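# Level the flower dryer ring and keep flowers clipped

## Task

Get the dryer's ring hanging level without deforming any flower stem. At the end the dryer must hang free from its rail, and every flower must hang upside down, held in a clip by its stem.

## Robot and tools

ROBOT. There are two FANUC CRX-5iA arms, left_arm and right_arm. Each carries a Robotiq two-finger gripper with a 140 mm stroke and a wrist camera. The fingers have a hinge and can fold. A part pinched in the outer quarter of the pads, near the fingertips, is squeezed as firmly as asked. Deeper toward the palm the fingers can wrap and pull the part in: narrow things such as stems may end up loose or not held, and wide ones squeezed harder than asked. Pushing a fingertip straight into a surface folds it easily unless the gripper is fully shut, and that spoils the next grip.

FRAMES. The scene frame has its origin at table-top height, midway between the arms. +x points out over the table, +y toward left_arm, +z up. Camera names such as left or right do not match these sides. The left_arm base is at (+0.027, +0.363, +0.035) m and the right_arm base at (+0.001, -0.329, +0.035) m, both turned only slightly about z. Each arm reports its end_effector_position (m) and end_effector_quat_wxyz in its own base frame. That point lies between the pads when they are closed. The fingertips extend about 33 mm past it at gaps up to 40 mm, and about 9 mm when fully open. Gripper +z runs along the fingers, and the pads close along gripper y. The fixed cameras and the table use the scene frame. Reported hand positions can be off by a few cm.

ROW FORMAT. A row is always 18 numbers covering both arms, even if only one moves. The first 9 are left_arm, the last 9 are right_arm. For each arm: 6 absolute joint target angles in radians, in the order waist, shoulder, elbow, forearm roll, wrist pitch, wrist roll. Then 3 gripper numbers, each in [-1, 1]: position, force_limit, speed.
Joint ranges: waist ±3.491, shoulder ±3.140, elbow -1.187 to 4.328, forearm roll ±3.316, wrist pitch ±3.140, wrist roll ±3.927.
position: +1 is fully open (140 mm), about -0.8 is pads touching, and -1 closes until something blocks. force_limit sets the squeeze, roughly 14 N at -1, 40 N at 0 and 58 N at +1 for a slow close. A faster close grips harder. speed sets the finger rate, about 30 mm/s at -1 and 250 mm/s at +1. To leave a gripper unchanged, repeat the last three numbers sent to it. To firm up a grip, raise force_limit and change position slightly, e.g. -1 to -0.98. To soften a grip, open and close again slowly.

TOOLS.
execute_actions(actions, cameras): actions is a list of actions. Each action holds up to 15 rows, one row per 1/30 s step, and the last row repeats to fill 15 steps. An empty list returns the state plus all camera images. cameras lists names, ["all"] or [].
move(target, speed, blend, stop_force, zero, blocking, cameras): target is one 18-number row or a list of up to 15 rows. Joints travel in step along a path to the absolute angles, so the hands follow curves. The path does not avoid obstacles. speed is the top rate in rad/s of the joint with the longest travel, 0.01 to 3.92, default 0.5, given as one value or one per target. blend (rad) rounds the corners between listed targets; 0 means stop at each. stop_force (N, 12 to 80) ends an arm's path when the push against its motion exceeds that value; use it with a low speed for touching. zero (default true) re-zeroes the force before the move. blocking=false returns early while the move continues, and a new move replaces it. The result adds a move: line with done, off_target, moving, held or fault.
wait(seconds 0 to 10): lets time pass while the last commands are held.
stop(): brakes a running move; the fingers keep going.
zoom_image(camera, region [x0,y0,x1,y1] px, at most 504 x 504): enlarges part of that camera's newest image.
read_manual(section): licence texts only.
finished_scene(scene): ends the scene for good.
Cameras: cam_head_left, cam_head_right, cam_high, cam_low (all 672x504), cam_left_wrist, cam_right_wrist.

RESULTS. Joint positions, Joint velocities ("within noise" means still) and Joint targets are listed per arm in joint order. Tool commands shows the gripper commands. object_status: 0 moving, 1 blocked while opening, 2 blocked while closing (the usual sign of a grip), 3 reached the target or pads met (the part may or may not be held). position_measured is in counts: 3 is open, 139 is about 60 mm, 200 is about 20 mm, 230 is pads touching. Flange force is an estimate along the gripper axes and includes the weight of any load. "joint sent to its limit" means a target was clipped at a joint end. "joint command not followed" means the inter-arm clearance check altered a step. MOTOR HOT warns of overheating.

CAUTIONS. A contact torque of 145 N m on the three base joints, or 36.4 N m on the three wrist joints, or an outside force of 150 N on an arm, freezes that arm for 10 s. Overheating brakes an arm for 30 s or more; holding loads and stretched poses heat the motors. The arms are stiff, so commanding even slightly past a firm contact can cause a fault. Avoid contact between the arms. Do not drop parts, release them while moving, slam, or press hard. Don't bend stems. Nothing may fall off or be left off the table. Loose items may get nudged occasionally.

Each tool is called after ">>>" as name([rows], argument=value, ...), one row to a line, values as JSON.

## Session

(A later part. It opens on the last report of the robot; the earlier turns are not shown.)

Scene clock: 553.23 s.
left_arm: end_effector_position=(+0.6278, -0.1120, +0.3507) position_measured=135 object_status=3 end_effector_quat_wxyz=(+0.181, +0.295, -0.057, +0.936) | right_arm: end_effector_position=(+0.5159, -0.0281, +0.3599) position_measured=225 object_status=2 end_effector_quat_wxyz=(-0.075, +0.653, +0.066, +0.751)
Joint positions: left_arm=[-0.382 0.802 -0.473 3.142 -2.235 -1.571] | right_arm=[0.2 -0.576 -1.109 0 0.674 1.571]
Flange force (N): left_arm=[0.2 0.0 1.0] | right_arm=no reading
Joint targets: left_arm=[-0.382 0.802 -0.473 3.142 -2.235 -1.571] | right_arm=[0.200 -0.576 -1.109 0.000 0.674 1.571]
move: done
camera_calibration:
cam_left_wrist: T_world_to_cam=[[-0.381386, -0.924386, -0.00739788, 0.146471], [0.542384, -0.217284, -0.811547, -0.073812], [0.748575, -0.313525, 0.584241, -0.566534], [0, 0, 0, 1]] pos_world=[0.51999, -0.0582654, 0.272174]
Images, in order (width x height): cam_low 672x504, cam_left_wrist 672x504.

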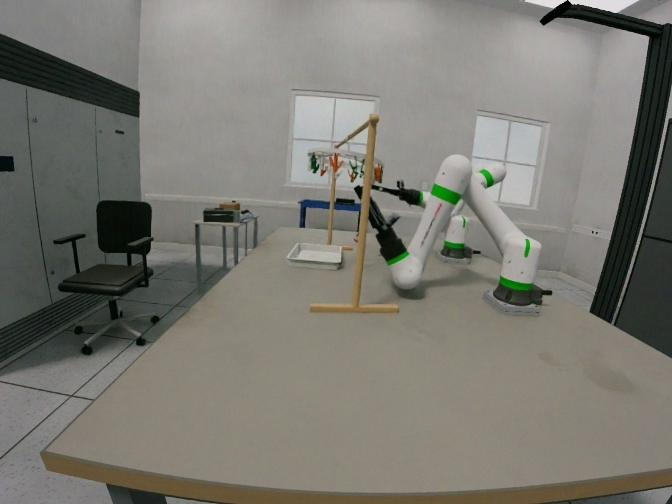

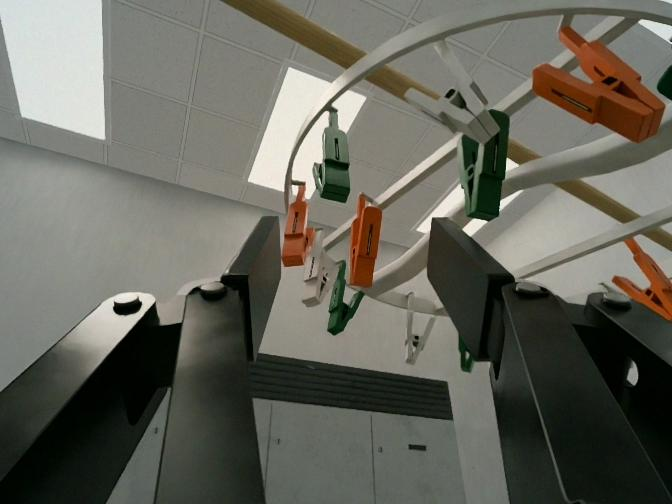

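>>> move([
  [-0.3817,0.6996,-0.3975,3.1416,-2.057,-1.571,-0.05,-1,0,0.2,-0.5755,-1.1093,0,0.6738,1.571,-1,-1,-1],
], speed=0.15, cameras=["cam_left_wrist"])

Scene clock: 558.87 s.
left_arm: end_effector_position=(+0.6653, -0.1269, +0.4081) position_measured=135 object_status=3 end_effector_quat_wxyz=(+0.181, +0.295, -0.057, +0.936) | right_arm: end_effector_position=(+0.5159, -0.0281, +0.3599) position_measured=225 object_status=2 end_effector_quat_wxyz=(-0.075, +0.653, +0.066, +0.751)
Joint positions: left_arm=[-0.382 0.7 -0.398 3.142 -2.057 -1.571] | right_arm=[0.2 -0.576 -1.109 0 0.674 1.571]
Flange force (N): left_arm=[-1.2 0.5 0.9] | right_arm=no reading
Joint targets: left_arm=[-0.382 0.700 -0.397 3.142 -2.057 -1.571] | right_arm=[0.200 -0.576 -1.109 0.000 0.674 1.571]
move: done
camera_calibration:
cam_left_wrist: T_world_to_cam=[[-0.381336, -0.924406, -0.00747271, 0.14738], [0.542419, -0.217198, -0.811546, -0.0508466], [0.748575, -0.313525, 0.584241, -0.63268], [0, 0, 0, 1]] pos_world=[0.55739, -0.0731654, 0.329474]
Images, in order (width x height): cam_left_wrist 672x504.

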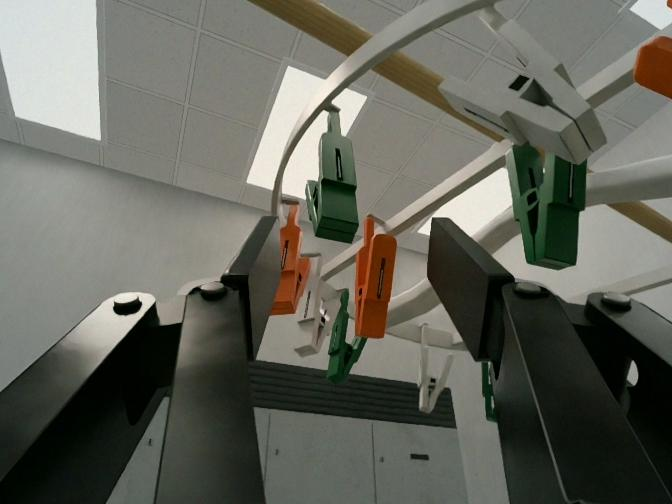

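>>> move([
  [-0.3817,0.6706,-0.4018,3.1416,-2.0322,-1.571,-0.05,-1,0,0.2,-0.5755,-1.1093,0,0.6738,1.571,-1,-1,-1],
  [-0.4806,0.6034,-0.5559,3.1416,-2.1191,-1.571,-0.05,-1,0,0.2,-0.5755,-1.1093,0,0.6738,1.571,-1,-1,-1],
  [-0.6058,0.5891,-0.5896,3.1416,-2.1386,-1.571,-0.05,-1,0,0.2,-0.5755,-1.1093,0,0.6738,1.571,-1,-1,-1],
  [-0.701,0.6308,-0.492,3.1416,-2.0827,-1.571,-0.05,-1,0,0.2,-0.5755,-1.1093,0,0.6738,1.571,-1,-1,-1],
], speed=0.08, blend=[0.02,0.03,0.03,0], cameras=["cam_left_wrist","cam_high"])

>>> zoom_image(camera="cam_high", region=[260, 150, 510, 350])

Scene clock: 579.10 s.
left_arm: end_effector_position=(+0.5673, -0.3086, +0.4206) position_measured=135 object_status=3 end_effector_quat_wxyz=(+0.327, +0.282, -0.103, +0.896) | right_arm: end_effector_position=(+0.5159, -0.0281, +0.3599) position_measured=225 object_status=2 end_effector_quat_wxyz=(-0.075, +0.653, +0.066, +0.751)
Joint positions: left_arm=[-0.701 0.631 -0.492 3.142 -2.083 -1.571] | right_arm=[0.2 -0.576 -1.109 0 0.674 1.571]
Flange force (N): left_arm=[0.3 0.5 0.6] | right_arm=no reading
Joint targets: left_arm=[-0.701 0.631 -0.492 3.142 -2.083 -1.571] | right_arm=[0.200 -0.576 -1.109 0.000 0.674 1.571]
move: done; blend cut to 0.0145 rad at target 1
camera_calibration:
cam_left_wrist: T_world_to_cam=[[-0.652241, -0.757975, -0.00747263, 0.147106], [0.446818, -0.376488, -0.811548, -0.0219583], [0.61232, -0.532664, 0.584238, -0.613954], [0, 0, 0, 1]] pos_world=[0.481696, -0.223795, 0.341974]
Images, in order (width x height): cam_high 672x504, cam_left_wrist 672x504.

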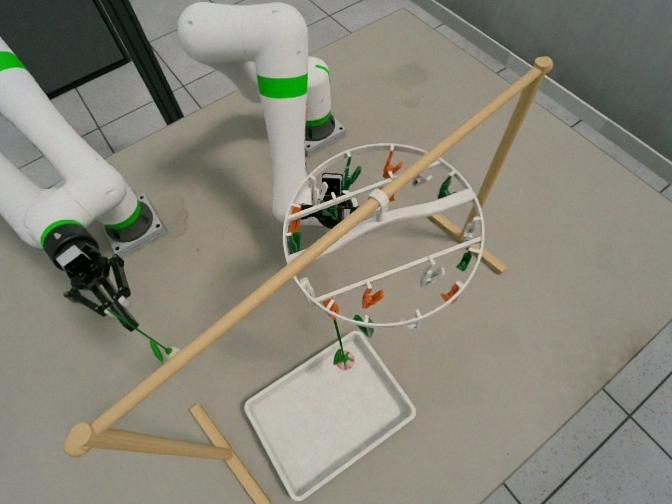

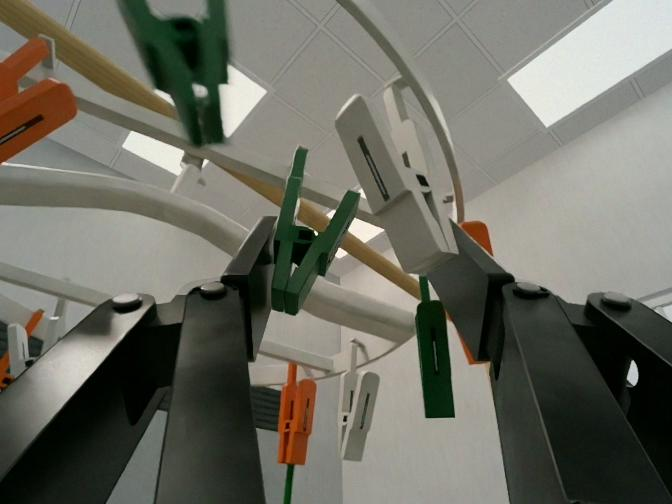

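Scaled by 2.016 from the camera's 672x504 image, which has a finer 960x720 frame.

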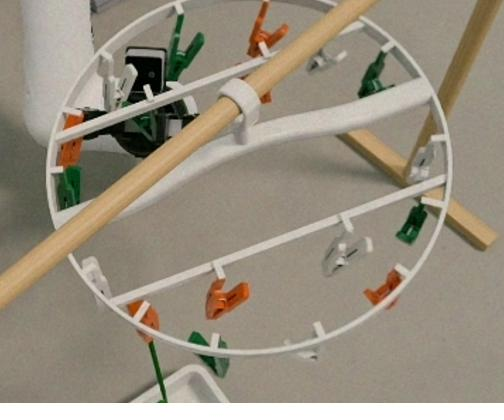

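>>> move([
  [-0.701,0.7784,-0.5579,3.1416,-2.3835,-1.571,-0.05,-1,0,0.2,-0.5755,-1.1093,0,0.6738,1.571,-1,-1,-1],
  [-0.3817,0.802,-0.4734,3.1416,-2.2353,-1.571,-0.2,-1,0,0.2,-0.5755,-1.1093,0,0.6738,1.571,-1,-1,-1],
], speed=[0.2,0.4], cameras=["cam_left_wrist"])

>>> zoom_image(camera="cam_left_wrist", region=[180, 20, 560, 320])

Scene clock: 599.20 s.
left_arm: end_effector_position=(+0.6279, -0.1119, +0.3507) position_measured=154 object_status=3 end_effector_quat_wxyz=(+0.181, +0.295, -0.057, +0.936) | right_arm: end_effector_position=(+0.5159, -0.0281, +0.3599) position_measured=225 object_status=2 end_effector_quat_wxyz=(-0.075, +0.653, +0.066, +0.751)
Joint positions: left_arm=[-0.382 0.802 -0.473 3.142 -2.235 -1.571] | right_arm=[0.2 -0.576 -1.109 0 0.674 1.571]
Flange force (N): left_arm=[0.0 -0.1 1.0] | right_arm=no reading
Joint targets: left_arm=[-0.382 0.802 -0.473 3.142 -2.235 -1.571] | right_arm=[0.200 -0.576 -1.109 0.000 0.674 1.571]
move: done
camera_calibration:
cam_left_wrist: T_world_to_cam=[[-0.381315, -0.924415, -0.00750359, 0.146553], [0.542433, -0.217163, -0.811546, -0.0738093], [0.748575, -0.313525, 0.584241, -0.566503], [0, 0, 0, 1]] pos_world=[0.51999, -0.0581654, 0.272174]
Images, in order (width x height): cam_left_wrist 672x504.

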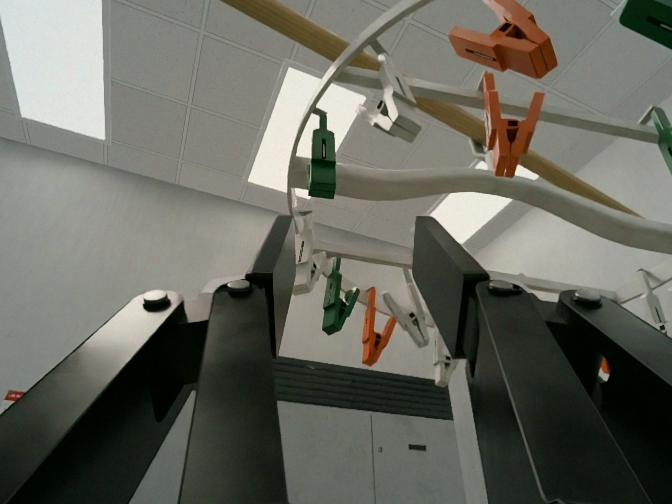

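Scaled by 1.326 from the camera's 672x504 image, which has a finer 960x720 frame.

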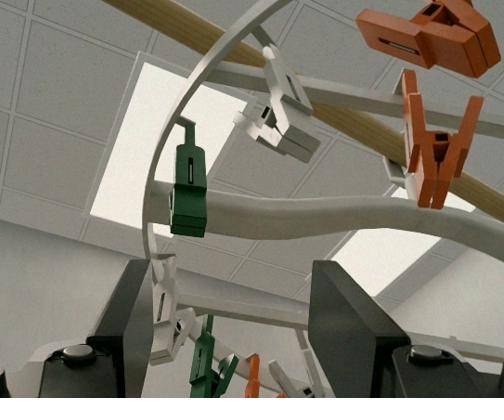

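>>> move([
  [-0.3817,0.6706,-0.4018,3.1416,-2.0322,-1.571,-0.05,-1,0,0.2,-0.5755,-1.1093,0,0.6738,1.571,-1,-1,-1],
], speed=0.15, cameras=["cam_left_wrist"])

Scene clock: 606.80 s.
left_arm: end_effector_position=(+0.6655, -0.1270, +0.4205) position_measured=135 object_status=3 end_effector_quat_wxyz=(+0.181, +0.295, -0.057, +0.936) | right_arm: end_effector_position=(+0.5159, -0.0281, +0.3599) position_measured=225 object_status=2 end_effector_quat_wxyz=(-0.075, +0.653, +0.066, +0.751)
Joint positions: left_arm=[-0.382 0.671 -0.402 3.142 -2.032 -1.571] | right_arm=[0.2 -0.576 -1.109 0 0.674 1.571]
Flange force (N): left_arm=[-1.7 -0.2 0.6] | right_arm=no reading
Joint targets: left_arm=[-0.382 0.671 -0.402 3.142 -2.032 -1.571] | right_arm=[0.200 -0.576 -1.109 0.000 0.674 1.571]
move: done
camera_calibration:
cam_left_wrist: T_world_to_cam=[[-0.381309, -0.924418, -0.00745024, 0.147434], [0.542317, -0.217157, -0.811625, -0.0407456], [0.748663, -0.31352, 0.584131, -0.640175], [0, 0, 0, 1]] pos_world=[0.55759, -0.0732654, 0.341974]
Images, in order (width x height): cam_left_wrist 672x504.

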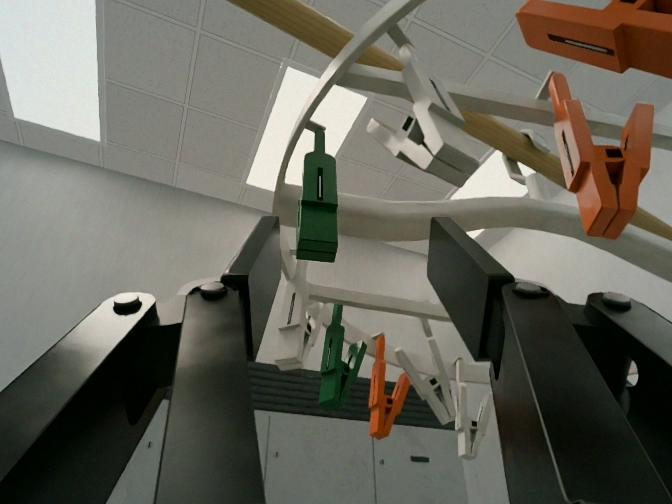

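>>> move([
  [-0.4806,0.6034,-0.5559,3.1416,-2.1191,-1.571,-0.05,-1,0,0.2,-0.5755,-1.1093,0,0.6738,1.571,-1,-1,-1],
  [-0.6058,0.5891,-0.5896,3.1416,-2.1386,-1.571,-0.05,-1,0,0.2,-0.5755,-1.1093,0,0.6738,1.571,-1,-1,-1],
], speed=0.08, blend=[0.03,0], cameras=["cam_left_wrist"])

>>> wait(seconds=0.5, cameras=["cam_high","cam_left_wrist"])

>>> zoom_image(camera="cam_high", region=[260, 130, 510, 380])

Scene clock: 614.33 s.
left_arm: end_effector_position=(+0.5645, -0.2328, +0.4206) position_measured=135 object_status=3 end_effector_quat_wxyz=(+0.284, +0.287, -0.090, +0.910) | right_arm: end_effector_position=(+0.5159, -0.0281, +0.3599) position_measured=225 object_status=2 end_effector_quat_wxyz=(-0.075, +0.653, +0.066, +0.751)
Joint positions: left_arm=[-0.606 0.589 -0.59 3.142 -2.139 -1.571] | right_arm=[0.2 -0.576 -1.109 0 0.674 1.571]
Flange force (N): left_arm=[-0.5 -0.6 0.8] | right_arm=no reading
Joint targets: left_arm=[-0.606 0.589 -0.590 3.142 -2.139 -1.571] | right_arm=[0.200 -0.576 -1.109 0.000 0.674 1.571]
move: done
camera_calibration:
cam_left_wrist: T_world_to_cam=[[-0.577216, -0.816557, -0.00747085, 0.146814], [0.480596, -0.332303, -0.811543, -0.000976483], [0.660189, -0.472026, 0.584245, -0.584806], [0, 0, 0, 1]] pos_world=[0.471295, -0.156486, 0.341974]
Images, in order (width x height): cam_left_wrist 672x504.

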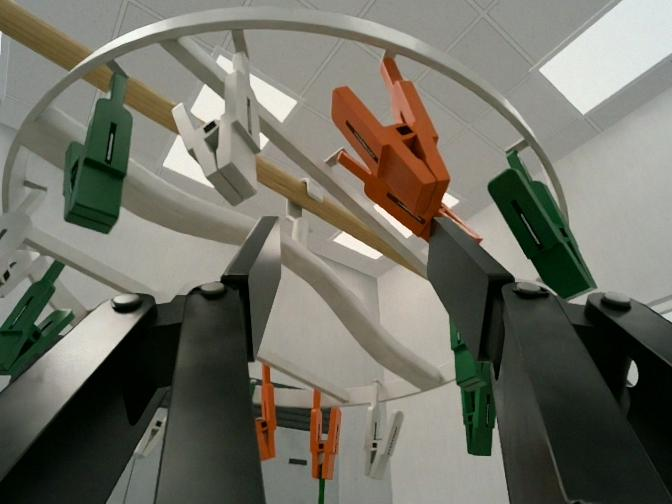

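Scene clock: 614.83 s.
left_arm: end_effector_position=(+0.5645, -0.2329, +0.4206) position_measured=135 object_status=3 end_effector_quat_wxyz=(+0.284, +0.287, -0.090, +0.910) | right_arm: end_effector_position=(+0.5159, -0.0281, +0.3599) position_measured=225 object_status=2 end_effector_quat_wxyz=(-0.075, +0.653, +0.066, +0.751)
Joint positions: left_arm=[-0.606 0.589 -0.59 3.142 -2.139 -1.571] | right_arm=[0.2 -0.576 -1.109 0 0.674 1.571]
Flange force (N): left_arm=[0.1 0.2 0.8] | right_arm=no reading
Joint targets: left_arm=[-0.606 0.589 -0.590 3.142 -2.139 -1.571] | right_arm=[0.200 -0.576 -1.109 0.000 0.674 1.571]
Tool commands: left_gripper/position=-0.05 left_gripper/force_limit=-1.0 left_gripper/speed=+0.0 right_gripper/position=-1.0 right_gripper/force_limit=-1.0 right_gripper/speed=-1.0
wait: 0.50 s; at rest by 0.17 s
camera_calibration:
cam_left_wrist: T_world_to_cam=[[-0.577216, -0.816557, -0.00747085, 0.146814], [0.480596, -0.332303, -0.811543, -0.000976483], [0.660189, -0.472026, 0.584245, -0.584806], [0, 0, 0, 1]] pos_world=[0.471295, -0.156486, 0.341974]
Images, in order (width x height): cam_high 672x504, cam_left_wrist 672x504.

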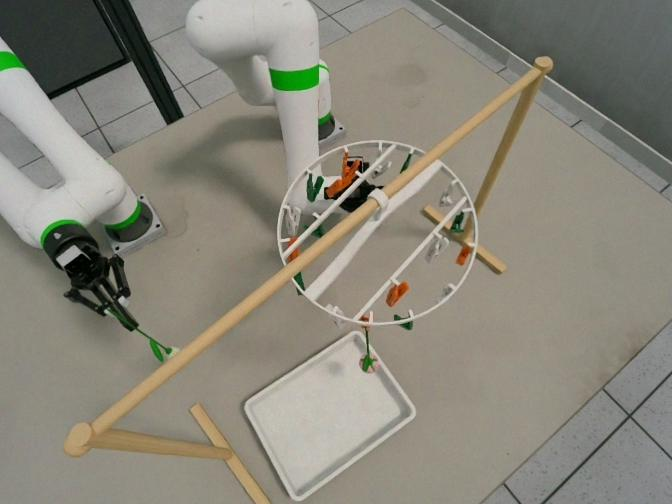

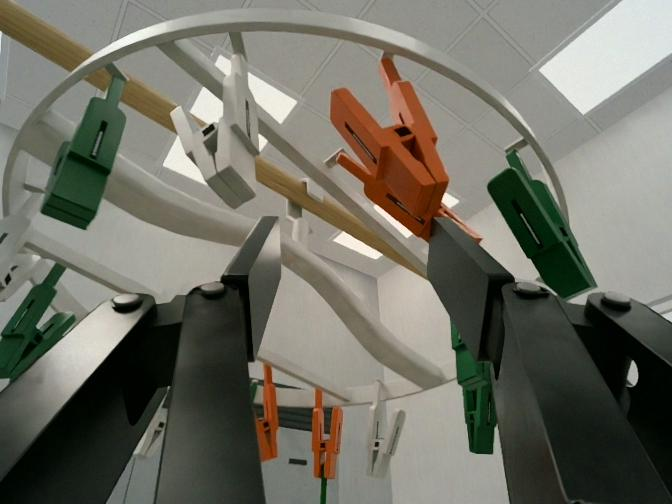

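Scaled by 2.016 from the camera's 672x504 image, which has a finer 960x720 frame.

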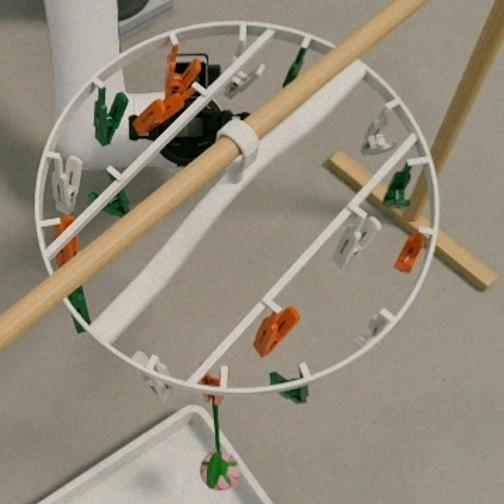

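>>> move([
  [-0.6058,0.721,-0.6597,3.1416,-2.3406,-1.571,-0.05,-1,0,0.2,-0.5755,-1.1093,0,0.6738,1.571,-1,-1,-1],
  [-0.508,0.6821,-0.6651,3.1416,-2.3944,-1.571,-0.2,-1,-1,0.2,-0.5755,-1.1093,0,0.6738,1.571,-1,-1,-1],
], speed=[0.2,0.3], cameras=["cam_left_wrist"])

>>> zoom_image(camera="cam_left_wrist", region=[220, 60, 520, 300])

Scene clock: 632.50 s.
left_arm: end_effector_position=(+0.5281, -0.1452, +0.3927) position_measured=154 object_status=0 end_effector_quat_wxyz=(+0.243, +0.251, -0.065, +0.935) | right_arm: end_effector_position=(+0.5159, -0.0281, +0.3599) position_measured=225 object_status=2 end_effector_quat_wxyz=(-0.075, +0.653, +0.066, +0.751)
Joint positions: left_arm=[-0.508 0.682 -0.665 3.142 -2.394 -1.571] | right_arm=[0.2 -0.576 -1.109 0 0.674 1.571]
Flange force (N): left_arm=[0.5 -0.4 1.2] | right_arm=no reading
Joint targets: left_arm=[-0.508 0.682 -0.665 3.142 -2.394 -1.571] | right_arm=[0.200 -0.576 -1.109 0.000 0.674 1.571]
move: done
camera_calibration:
cam_left_wrist: T_world_to_cam=[[-0.494132, -0.869348, -0.00829461, 0.14594], [0.570584, -0.317088, -0.757555, -0.043493], [0.655949, -0.379065, 0.652719, -0.51434], [0, 0, 0, 1]] pos_world=[0.43431, -0.0818864, 0.303981]
Images, in order (width x height): cam_left_wrist 672x504.

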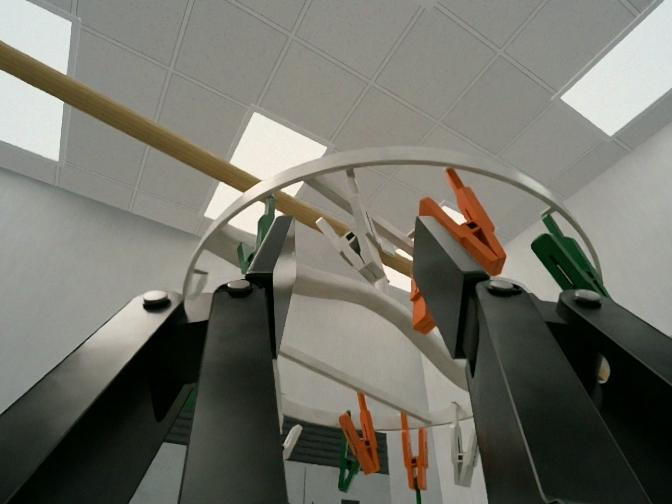

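Scaled by 1.680 from the camera's 672x504 image, which has a finer 960x720 frame.

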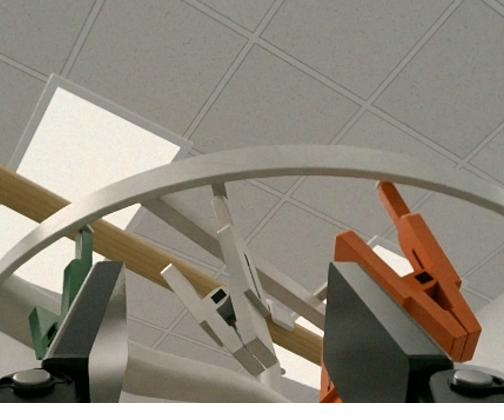

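>>> move([
  [-0.490,0.662,-0.6473,3.1416,-2.3565,-1.571,-0.2,-1,-1,0.2,-0.5755,-1.1093,0,0.6738,1.571,-1,-1,-1],
  [-0.490,0.5138,-0.5686,3.1416,-2.1296,-1.571,-0.2,-1,-1,0.2,-0.5755,-1.1093,0,0.6738,1.571,-1,-1,-1],
], speed=0.12, blend=[0.02,0], cameras=["cam_left_wrist"])

>>> zoom_image(camera="cam_left_wrist", region=[250, 160, 450, 360])

Scene clock: 652.40 s.
left_arm: end_effector_position=(+0.5743, -0.1590, +0.4711) position_measured=154 object_status=3 end_effector_quat_wxyz=(+0.234, +0.251, -0.063, +0.937) | right_arm: end_effector_position=(+0.5159, -0.0281, +0.3599) position_measured=225 object_status=2 end_effector_quat_wxyz=(-0.075, +0.653, +0.066, +0.751)
Joint positions: left_arm=[-0.49 0.514 -0.569 3.142 -2.13 -1.571] | right_arm=[0.2 -0.576 -1.109 0 0.674 1.571]
Flange force (N): left_arm=[-0.7 0.2 0.3] | right_arm=no reading
Joint targets: left_arm=[-0.490 0.514 -0.569 3.142 -2.130 -1.571] | right_arm=[0.200 -0.576 -1.109 0.000 0.674 1.571]
move: done; blend cut to 0.019 rad at target 1
camera_calibration:
cam_left_wrist: T_world_to_cam=[[-0.47841, -0.878097, -0.00826616, 0.146955], [0.576222, -0.30681, -0.75752, -0.0164063], [0.66264, -0.367168, 0.65276, -0.60297], [0, 0, 0, 1]] pos_world=[0.47931, -0.0973845, 0.382381]
Images, in order (width x height): cam_left_wrist 672x504.

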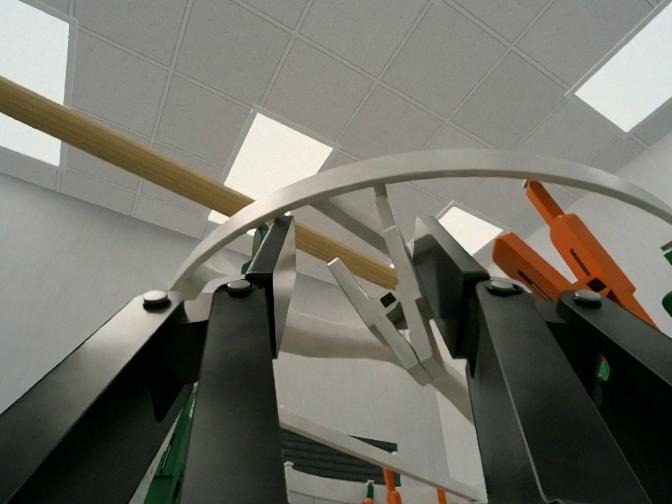

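Scaled by 2.520 from the camera's 672x504 image, which has a finer 960x720 frame.

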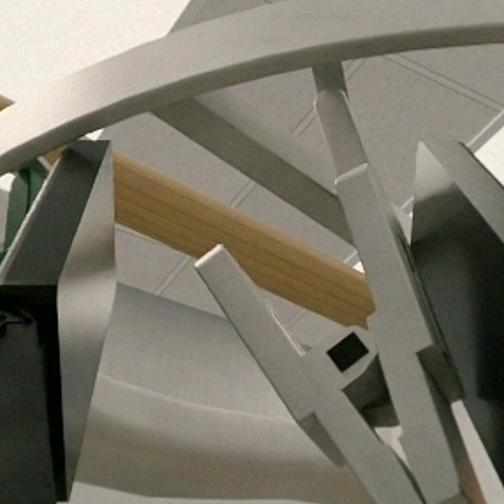

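>>> move([
  [-0.490,0.5372,-0.5541,3.1416,-2.1385,-1.571,-0.2,-1,-1,0.2,-0.5755,-1.1093,0,0.6738,1.571,-1,-1,-1],
  [-0.490,0.5372,-0.5541,3.1416,-2.1385,-1.571,-0.5,-0.1,-1,0.2,-0.5755,-1.1093,0,0.6738,1.571,-1,-1,-1],
], speed=0.1)

>>> wait(seconds=1, cameras=["cam_left_wrist"])

>>> zoom_image(camera="cam_left_wrist", region=[250, 160, 450, 360])

Scene clock: 662.43 s.
left_arm: end_effector_position=(+0.5786, -0.1613, +0.4645) position_measured=192 object_status=0 end_effector_quat_wxyz=(+0.234, +0.251, -0.063, +0.937) | right_arm: end_effector_position=(+0.5159, -0.0281, +0.3599) position_measured=225 object_status=2 end_effector_quat_wxyz=(-0.075, +0.653, +0.066, +0.751)
Joint positions: left_arm=[-0.49 0.537 -0.554 3.142 -2.139 -1.571] | right_arm=[0.2 -0.576 -1.109 0 0.674 1.571]
Flange force (N): left_arm=[-1.4 0.3 1.5] | right_arm=no reading
Joint targets: left_arm=[-0.490 0.537 -0.554 3.142 -2.138 -1.571] | right_arm=[0.200 -0.576 -1.109 0.000 0.674 1.571]
move: done

Scene clock: 663.43 s.
left_arm: end_effector_position=(+0.5786, -0.1613, +0.4645) position_measured=192 object_status=3 end_effector_quat_wxyz=(+0.234, +0.251, -0.063, +0.937) | right_arm: end_effector_position=(+0.5159, -0.0281, +0.3599) position_measured=225 object_status=2 end_effector_quat_wxyz=(-0.075, +0.653, +0.066, +0.751)
Joint positions: left_arm=[-0.49 0.537 -0.554 3.142 -2.139 -1.571] | right_arm=[0.2 -0.576 -1.109 0 0.674 1.571]
Flange force (N): left_arm=[-1.6 0.5 0.8] | right_arm=no reading
Joint targets: left_arm=[-0.490 0.537 -0.554 3.142 -2.138 -1.571] | right_arm=[0.200 -0.576 -1.109 0.000 0.674 1.571]
Tool commands: left_gripper/position=-0.5 left_gripper/force_limit=-0.1 left_gripper/speed=-1.0 right_gripper/position=-1.0 right_gripper/force_limit=-1.0 right_gripper/speed=-1.0
wait: 1.00 s; at rest by 0.17 s
camera_calibration:
cam_left_wrist: T_world_to_cam=[[-0.47841, -0.878098, -0.00826653, 0.146938], [0.576222, -0.306809, -0.75752, -0.0245894], [0.66264, -0.367168, 0.65276, -0.602355], [0, 0, 0, 1]] pos_world=[0.48361, -0.0996845, 0.375781]
Images, in order (width x height): cam_left_wrist 672x504.

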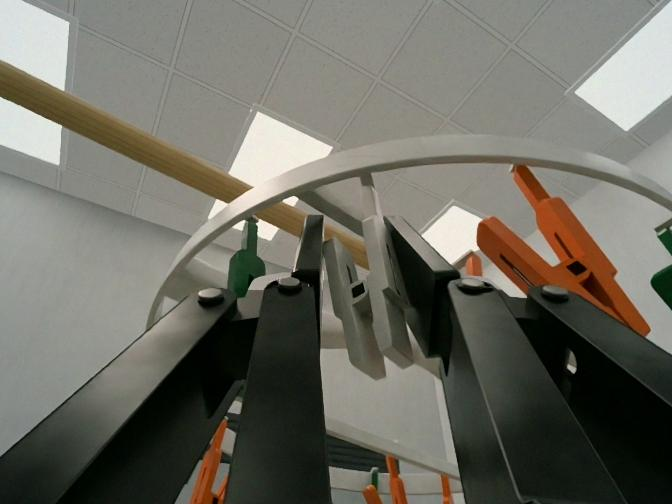

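Scaled by 2.520 from the camera's 672x504 image, which has a finer 960x720 frame.

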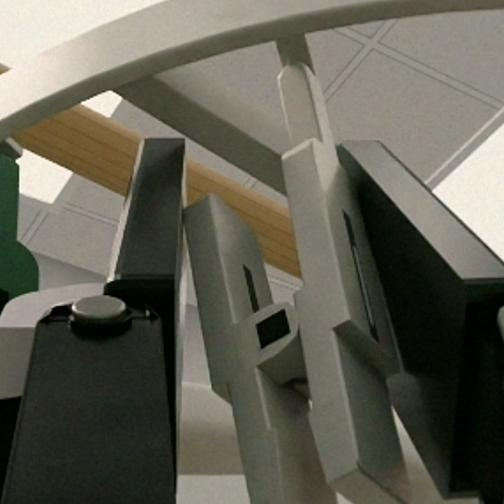

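>>> move([
  [-0.490,0.5487,-0.5469,3.1416,-2.143,-1.571,-0.5,-0.1,-1,0.2,-0.5755,-1.1093,0,0.6738,1.571,-1,-1,-1],
  [-0.490,0.5487,-0.5469,3.1416,-2.143,-1.571,-0.65,-0.1,-1,0.2,-0.5755,-1.1093,0,0.6738,1.571,-1,-1,-1],
], speed=0.1)

>>> wait(seconds=1.5, cameras=["cam_left_wrist"])

>>> zoom_image(camera="cam_left_wrist", region=[250, 160, 450, 360])

Scene clock: 672.83 s.
left_arm: end_effector_position=(+0.5807, -0.1624, +0.4613) position_measured=195 object_status=2 end_effector_quat_wxyz=(+0.234, +0.251, -0.063, +0.937) | right_arm: end_effector_position=(+0.5159, -0.0281, +0.3599) position_measured=225 object_status=2 end_effector_quat_wxyz=(-0.075, +0.653, +0.066, +0.751)
Joint positions: left_arm=[-0.49 0.549 -0.547 3.142 -2.143 -1.571] | right_arm=[0.2 -0.576 -1.109 0 0.674 1.571]
Flange force (N): left_arm=[-0.9 0.1 2.0] | right_arm=no reading
Joint targets: left_arm=[-0.490 0.549 -0.547 3.142 -2.143 -1.571] | right_arm=[0.200 -0.576 -1.109 0.000 0.674 1.571]
move: done

Scene clock: 674.33 s.
left_arm: end_effector_position=(+0.5807, -0.1624, +0.4613) position_measured=195 object_status=2 end_effector_quat_wxyz=(+0.234, +0.251, -0.063, +0.937) | right_arm: end_effector_position=(+0.5159, -0.0281, +0.3599) position_measured=225 object_status=2 end_effector_quat_wxyz=(-0.075, +0.653, +0.066, +0.751)
Joint positions: left_arm=[-0.49 0.549 -0.547 3.142 -2.143 -1.571] | right_arm=[0.2 -0.576 -1.109 0 0.674 1.571]
Flange force (N): left_arm=[0.1 1.1 1.4] | right_arm=no reading
Joint targets: left_arm=[-0.490 0.549 -0.547 3.142 -2.143 -1.571] | right_arm=[0.200 -0.576 -1.109 0.000 0.674 1.571]
Tool commands: left_gripper/position=-0.65 left_gripper/force_limit=-0.1 left_gripper/speed=-1.0 right_gripper/position=-1.0 right_gripper/force_limit=-1.0 right_gripper/speed=-1.0
wait: 1.50 s; at rest by 0.17 s
camera_calibration:
cam_left_wrist: T_world_to_cam=[[-0.478405, -0.878101, -0.00820985, 0.146925], [0.576362, -0.306932, -0.757363, -0.0287754], [0.662522, -0.367058, 0.652942, -0.601996], [0, 0, 0, 1]] pos_world=[0.48571, -0.100784, 0.372481]
Images, in order (width x height): cam_left_wrist 672x504.

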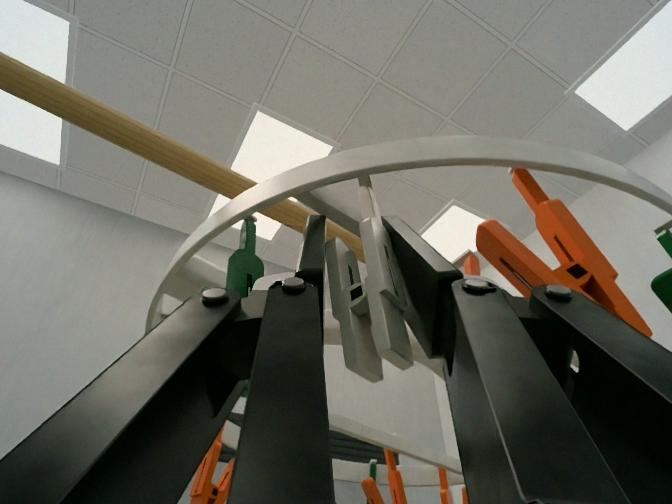

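Scaled by 2.520 from the camera's 672x504 image, which has a finer 960x720 frame.

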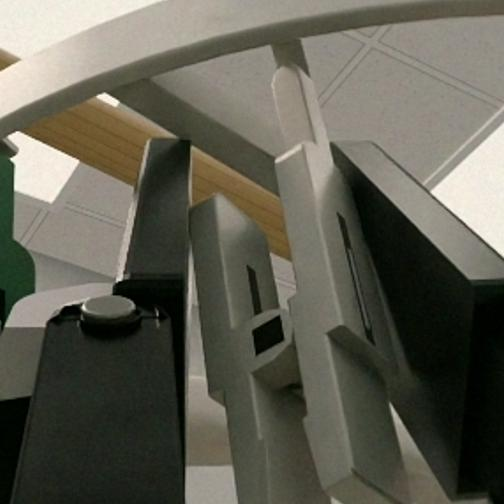

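>>> move([
  [-0.490,0.5487,-0.5469,3.1416,-2.143,-1.571,-1,0,-1,0.2,-0.5755,-1.1093,0,0.6738,1.571,-1,-1,-1],
])

>>> wait(seconds=1.5, cameras=["cam_left_wrist"])

>>> zoom_image(camera="cam_left_wrist", region=[250, 160, 450, 400])

Scene clock: 679.17 s.
left_arm: end_effector_position=(+0.5807, -0.1624, +0.4613) position_measured=200 object_status=2 end_effector_quat_wxyz=(+0.234, +0.251, -0.063, +0.937) | right_arm: end_effector_position=(+0.5159, -0.0281, +0.3599) position_measured=225 object_status=2 end_effector_quat_wxyz=(-0.075, +0.653, +0.066, +0.751)
Joint positions: left_arm=[-0.49 0.549 -0.547 3.142 -2.143 -1.571] | right_arm=[0.2 -0.576 -1.109 0 0.674 1.571]
Flange force (N): left_arm=[-1.4 0.2 0.2] | right_arm=no reading
Joint targets: left_arm=[-0.490 0.549 -0.547 3.142 -2.143 -1.571] | right_arm=[0.200 -0.576 -1.109 0.000 0.674 1.571]
move: done

Scene clock: 680.67 s.
left_arm: end_effector_position=(+0.5807, -0.1624, +0.4613) position_measured=200 object_status=2 end_effector_quat_wxyz=(+0.234, +0.251, -0.063, +0.937) | right_arm: end_effector_position=(+0.5159, -0.0281, +0.3599) position_measured=225 object_status=2 end_effector_quat_wxyz=(-0.075, +0.653, +0.066, +0.751)
Joint positions: left_arm=[-0.49 0.549 -0.547 3.142 -2.143 -1.571] | right_arm=[0.2 -0.576 -1.109 0 0.674 1.571]
Flange force (N): left_arm=[-0.6 0.4 0.5] | right_arm=no reading
Joint targets: left_arm=[-0.490 0.549 -0.547 3.142 -2.143 -1.571] | right_arm=[0.200 -0.576 -1.109 0.000 0.674 1.571]
Tool commands: left_gripper/position=-1.0 left_gripper/force_limit=+0.0 left_gripper/speed=-1.0 right_gripper/position=-1.0 right_gripper/force_limit=-1.0 right_gripper/speed=-1.0
wait: 1.50 s; at rest by 0.17 s
camera_calibration:
cam_left_wrist: T_world_to_cam=[[-0.478412, -0.878096, -0.00833371, 0.146976], [0.576384, -0.306843, -0.757383, -0.0287697], [0.662497, -0.367145, 0.652918, -0.601984], [0, 0, 0, 1]] pos_world=[0.48571, -0.100784, 0.372481]
Images, in order (width x height): cam_left_wrist 672x504.

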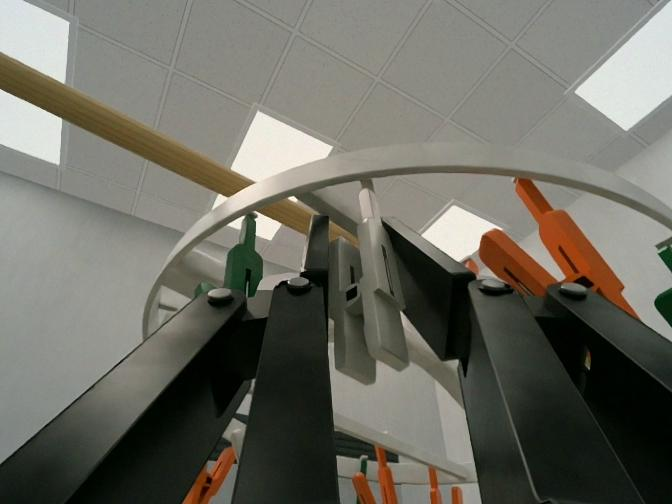

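Scaled by 2.100 from the camera's 672x504 image, which has a finer 960x720 frame.

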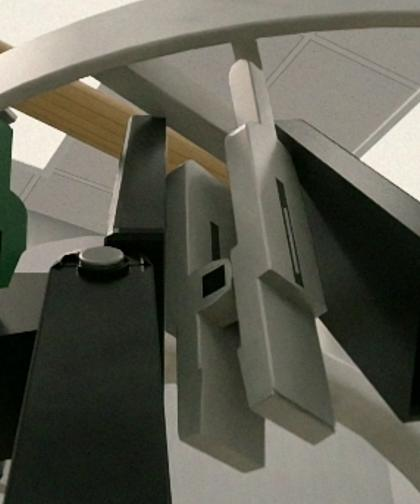

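>>> move([
  [-0.490,0.5487,-0.5469,3.1416,-2.143,-1.571,-0.45,-1,-1,0.2,-0.5755,-1.1093,0,0.6738,1.571,-1,-1,-1],
  [-0.590,0.5393,-0.5658,3.1416,-2.1523,-1.571,-0.45,-1,-1,0.2,-0.5755,-1.1093,0,0.6738,1.571,-1,-1,-1],
], speed=0.04, cameras=["cam_left_wrist"])

>>> zoom_image(camera="cam_left_wrist", region=[250, 160, 450, 400])

Scene clock: 702.73 s.
left_arm: end_effector_position=(+0.5559, -0.2157, +0.4614) position_measured=186 object_status=3 end_effector_quat_wxyz=(+0.281, +0.248, -0.075, +0.924) | right_arm: end_effector_position=(+0.5159, -0.0281, +0.3599) position_measured=225 object_status=2 end_effector_quat_wxyz=(-0.075, +0.653, +0.066, +0.751)
Joint positions: left_arm=[-0.59 0.539 -0.566 3.142 -2.152 -1.571] | right_arm=[0.2 -0.576 -1.109 0 0.674 1.571]
Flange force (N): left_arm=[-1.4 0.4 0.8] | right_arm=no reading
Joint targets: left_arm=[-0.590 0.539 -0.566 3.142 -2.152 -1.571] | right_arm=[0.200 -0.576 -1.109 0.000 0.674 1.571]
move: done
camera_calibration:
cam_left_wrist: T_world_to_cam=[[-0.563649, -0.825973, -0.00830348, 0.146927], [0.542754, -0.362764, -0.757509, -0.0239973], [0.622669, -0.431476, 0.652772, -0.5969], [0, 0, 0, 1]] pos_world=[0.467511, -0.144896, 0.372681]
Images, in order (width x height): cam_left_wrist 672x504.

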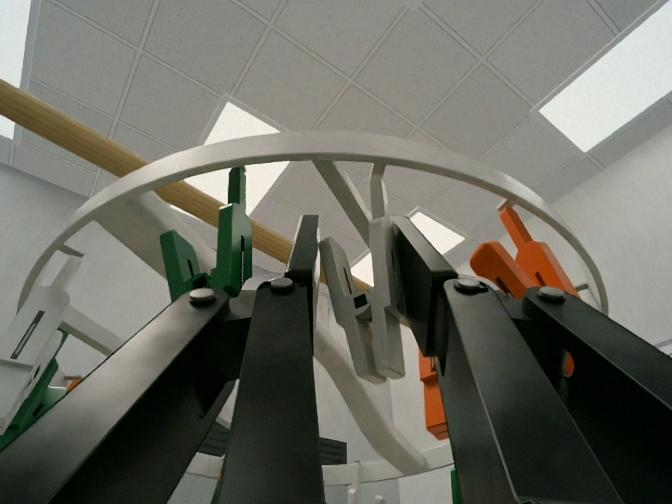

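Scaled by 2.100 from the camera's 672x504 image, which has a finer 960x720 frame.

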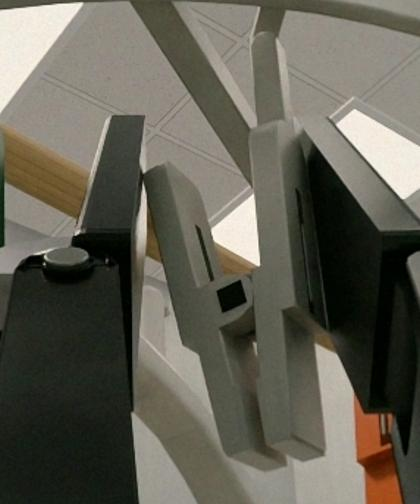

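>>> move([
  [-0.590,0.5573,-0.5548,3.1416,-2.1593,-1.571,-0.45,-1,-1,0.2,-0.5755,-1.1093,0,0.6738,1.571,-1,-1,-1],
  [-0.590,0.5573,-0.5548,3.1416,-2.1593,-1.571,-0.65,-0.1,-1,0.2,-0.5755,-1.1093,0,0.6738,1.571,-1,-1,-1],
], speed=0.08)

>>> wait(seconds=1.5, cameras=["cam_left_wrist"])

>>> zoom_image(camera="cam_left_wrist", region=[250, 160, 450, 400])

Scene clock: 711.27 s.
left_arm: end_effector_position=(+0.5588, -0.2177, +0.4562) position_measured=211 object_status=0 end_effector_quat_wxyz=(+0.281, +0.248, -0.075, +0.924) | right_arm: end_effector_position=(+0.5159, -0.0281, +0.3599) position_measured=225 object_status=2 end_effector_quat_wxyz=(-0.075, +0.653, +0.066, +0.751)
Joint positions: left_arm=[-0.59 0.557 -0.555 3.142 -2.159 -1.571] | right_arm=[0.2 -0.576 -1.109 0 0.674 1.571]
Flange force (N): left_arm=[-0.3 0.2 1.2] | right_arm=no reading
Joint targets: left_arm=[-0.590 0.557 -0.555 3.142 -2.159 -1.571] | right_arm=[0.200 -0.576 -1.109 0.000 0.674 1.571]
move: done

Scene clock: 712.77 s.
left_arm: end_effector_position=(+0.5588, -0.2177, +0.4562) position_measured=211 object_status=3 end_effector_quat_wxyz=(+0.281, +0.248, -0.075, +0.924) | right_arm: end_effector_position=(+0.5159, -0.0281, +0.3599) position_measured=225 object_status=2 end_effector_quat_wxyz=(-0.075, +0.653, +0.066, +0.751)
Joint positions: left_arm=[-0.59 0.557 -0.555 3.142 -2.159 -1.571] | right_arm=[0.2 -0.576 -1.109 0 0.674 1.571]
Flange force (N): left_arm=[-0.7 0.7 0.8] | right_arm=no reading
Joint targets: left_arm=[-0.590 0.557 -0.555 3.142 -2.159 -1.571] | right_arm=[0.200 -0.576 -1.109 0.000 0.674 1.571]
Tool commands: left_gripper/position=-0.65 left_gripper/force_limit=-0.1 left_gripper/speed=-1.0 right_gripper/position=-1.0 right_gripper/force_limit=-1.0 right_gripper/speed=-1.0
wait: 1.50 s; at rest by 0.17 s
camera_calibration:
cam_left_wrist: T_world_to_cam=[[-0.563746, -0.825907, -0.00829489, 0.146975], [0.542685, -0.362817, -0.757533, -0.0302563], [0.622642, -0.431558, 0.652744, -0.596225], [0, 0, 0, 1]] pos_world=[0.470511, -0.146896, 0.367481]
Images, in order (width x height): cam_left_wrist 672x504.

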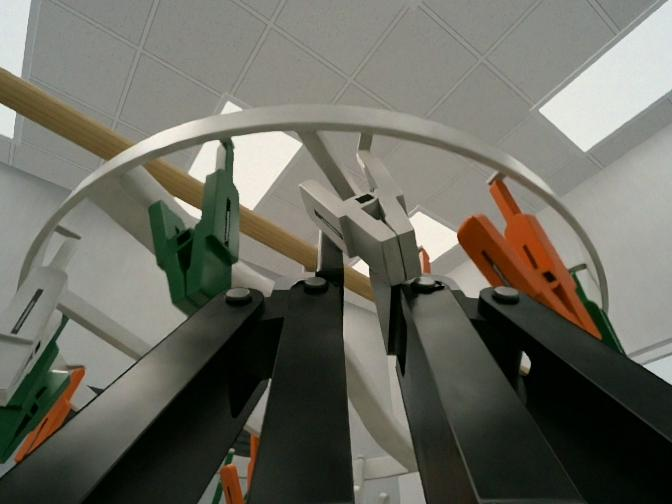

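Scaled by 2.100 from the camera's 672x504 image, which has a finer 960x720 frame.

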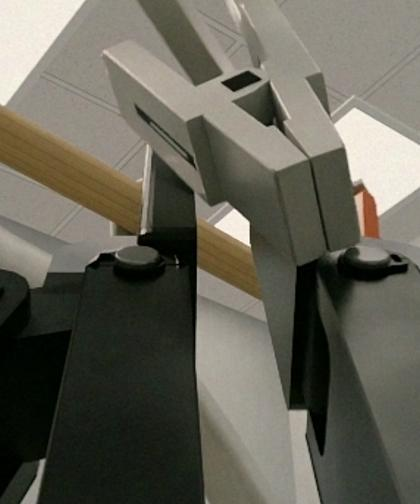

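>>> move([
  [-0.590,0.5573,-0.5548,3.1416,-2.1593,-1.571,-0.2,-1,-1,0.2,-0.5755,-1.1093,0,0.6738,1.571,-1,-1,-1],
])

>>> wait(seconds=1, cameras=["cam_left_wrist"])

>>> zoom_image(camera="cam_left_wrist", region=[250, 130, 450, 370])

Scene clock: 719.13 s.
left_arm: end_effector_position=(+0.5588, -0.2177, +0.4562) position_measured=154 object_status=0 end_effector_quat_wxyz=(+0.281, +0.248, -0.075, +0.924) | right_arm: end_effector_position=(+0.5159, -0.0281, +0.3599) position_measured=225 object_status=2 end_effector_quat_wxyz=(-0.075, +0.653, +0.066, +0.751)
Joint positions: left_arm=[-0.59 0.557 -0.555 3.142 -2.159 -1.571] | right_arm=[0.2 -0.576 -1.109 0 0.674 1.571]
Flange force (N): left_arm=[-0.4 -0.1 1.0] | right_arm=no reading
Joint targets: left_arm=[-0.590 0.557 -0.555 3.142 -2.159 -1.571] | right_arm=[0.200 -0.576 -1.109 0.000 0.674 1.571]
move: done

Scene clock: 720.13 s.
left_arm: end_effector_position=(+0.5588, -0.2177, +0.4562) position_measured=154 object_status=3 end_effector_quat_wxyz=(+0.281, +0.248, -0.075, +0.924) | right_arm: end_effector_position=(+0.5159, -0.0281, +0.3599) position_measured=225 object_status=2 end_effector_quat_wxyz=(-0.075, +0.653, +0.066, +0.751)
Joint positions: left_arm=[-0.59 0.557 -0.555 3.142 -2.159 -1.571] | right_arm=[0.2 -0.576 -1.109 0 0.674 1.571]
Flange force (N): left_arm=[-0.7 0.0 0.7] | right_arm=no reading
Joint targets: left_arm=[-0.590 0.557 -0.555 3.142 -2.159 -1.571] | right_arm=[0.200 -0.576 -1.109 0.000 0.674 1.571]
Tool commands: left_gripper/position=-0.2 left_gripper/force_limit=-1.0 left_gripper/speed=-1.0 right_gripper/position=-1.0 right_gripper/force_limit=-1.0 right_gripper/speed=-1.0
wait: 1.00 s; at rest by 0.17 s
camera_calibration:
cam_left_wrist: T_world_to_cam=[[-0.563649, -0.825973, -0.00830348, 0.146923], [0.542754, -0.362764, -0.757509, -0.0302901], [0.622669, -0.431476, 0.652772, -0.596236], [0, 0, 0, 1]] pos_world=[0.470511, -0.146896, 0.367481]
Images, in order (width x height): cam_left_wrist 672x504.

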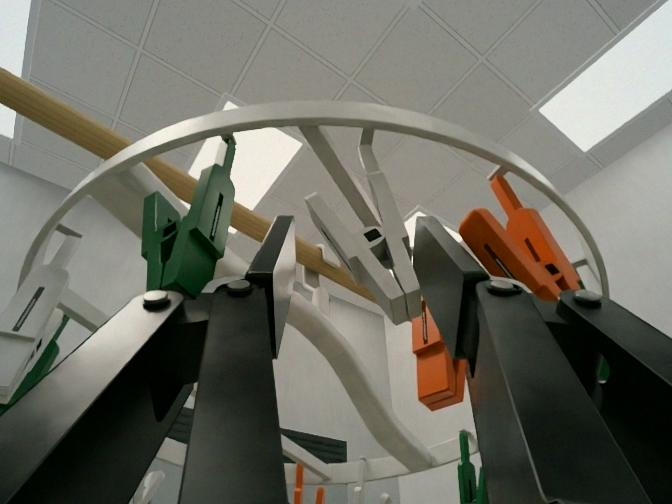

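Scaled by 2.100 from the camera's 672x504 image, which has a finer 960x720 frame.

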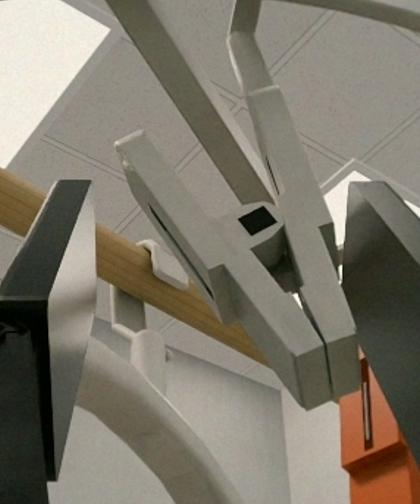

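>>> move([
  [-0.590,0.6664,-0.6123,3.1416,-2.3259,-1.571,-0.2,-1,-1,0.2,-0.5755,-1.1093,0,0.6738,1.571,-1,-1,-1],
], speed=0.1, cameras=["cam_left_wrist","cam_high"])

>>> zoom_image(camera="cam_left_wrist", region=[250, 130, 450, 370])

>>> zoom_image(camera="cam_high", region=[260, 130, 510, 380])

Scene clock: 736.20 s.
left_arm: end_effector_position=(+0.5339, -0.2011, +0.4043) position_measured=154 object_status=3 end_effector_quat_wxyz=(+0.281, +0.248, -0.075, +0.924) | right_arm: end_effector_position=(+0.5159, -0.0281, +0.3599) position_measured=225 object_status=2 end_effector_quat_wxyz=(-0.075, +0.653, +0.066, +0.751)
Joint positions: left_arm=[-0.59 0.666 -0.612 3.142 -2.326 -1.571] | right_arm=[0.2 -0.576 -1.109 0 0.674 1.571]
Flange force (N): left_arm=[-0.2 -0.1 1.5] | right_arm=no reading
Joint targets: left_arm=[-0.590 0.666 -0.612 3.142 -2.326 -1.571] | right_arm=[0.200 -0.576 -1.109 0.000 0.674 1.571]
move: done
camera_calibration:
cam_left_wrist: T_world_to_cam=[[-0.563694, -0.825942, -0.00824112, 0.146173], [0.542708, -0.362832, -0.75751, -0.0500564], [0.622669, -0.431476, 0.652772, -0.53969], [0, 0, 0, 1]] pos_world=[0.445611, -0.130296, 0.315581]
Images, in order (width x height): cam_high 672x504, cam_left_wrist 672x504.

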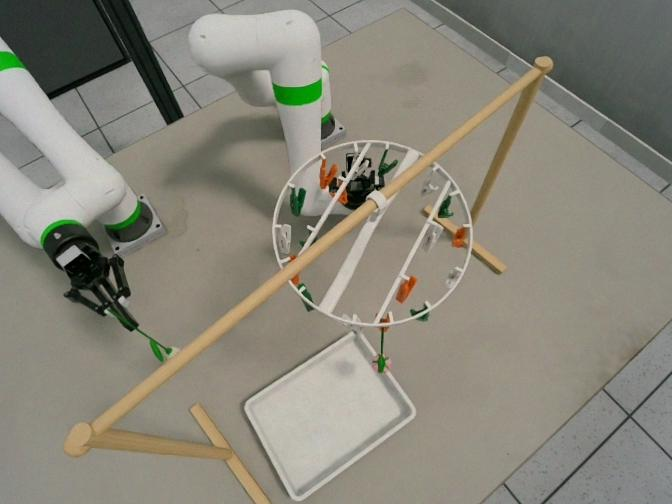

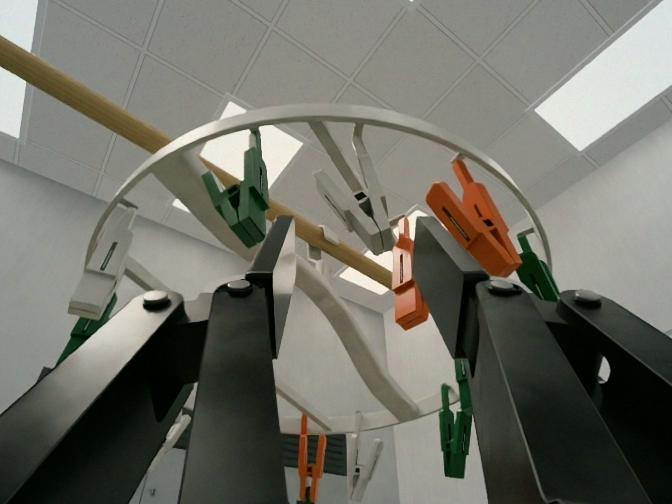

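Scaled by 2.100 from the camera's 672x504 image, which has a finer 960x720 frame.

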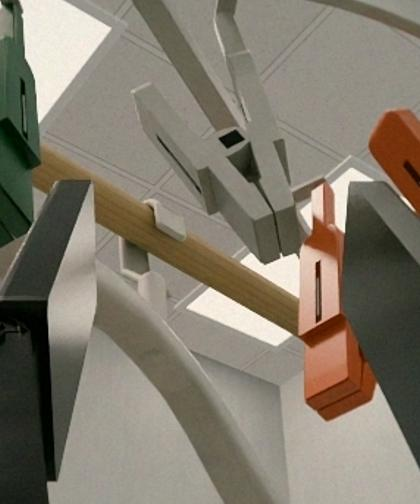

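Scaled by 2.016 from the camera's 672x504 image, which has a finer 960x720 frame.

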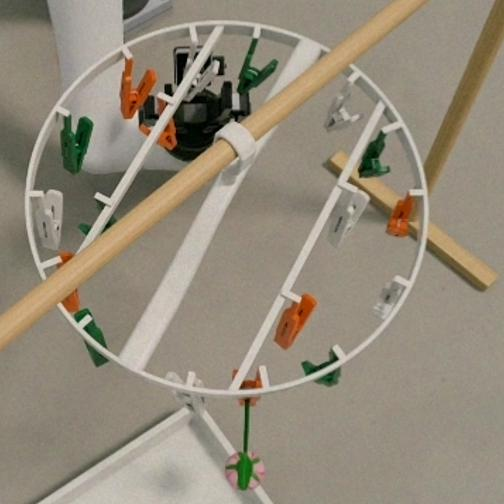

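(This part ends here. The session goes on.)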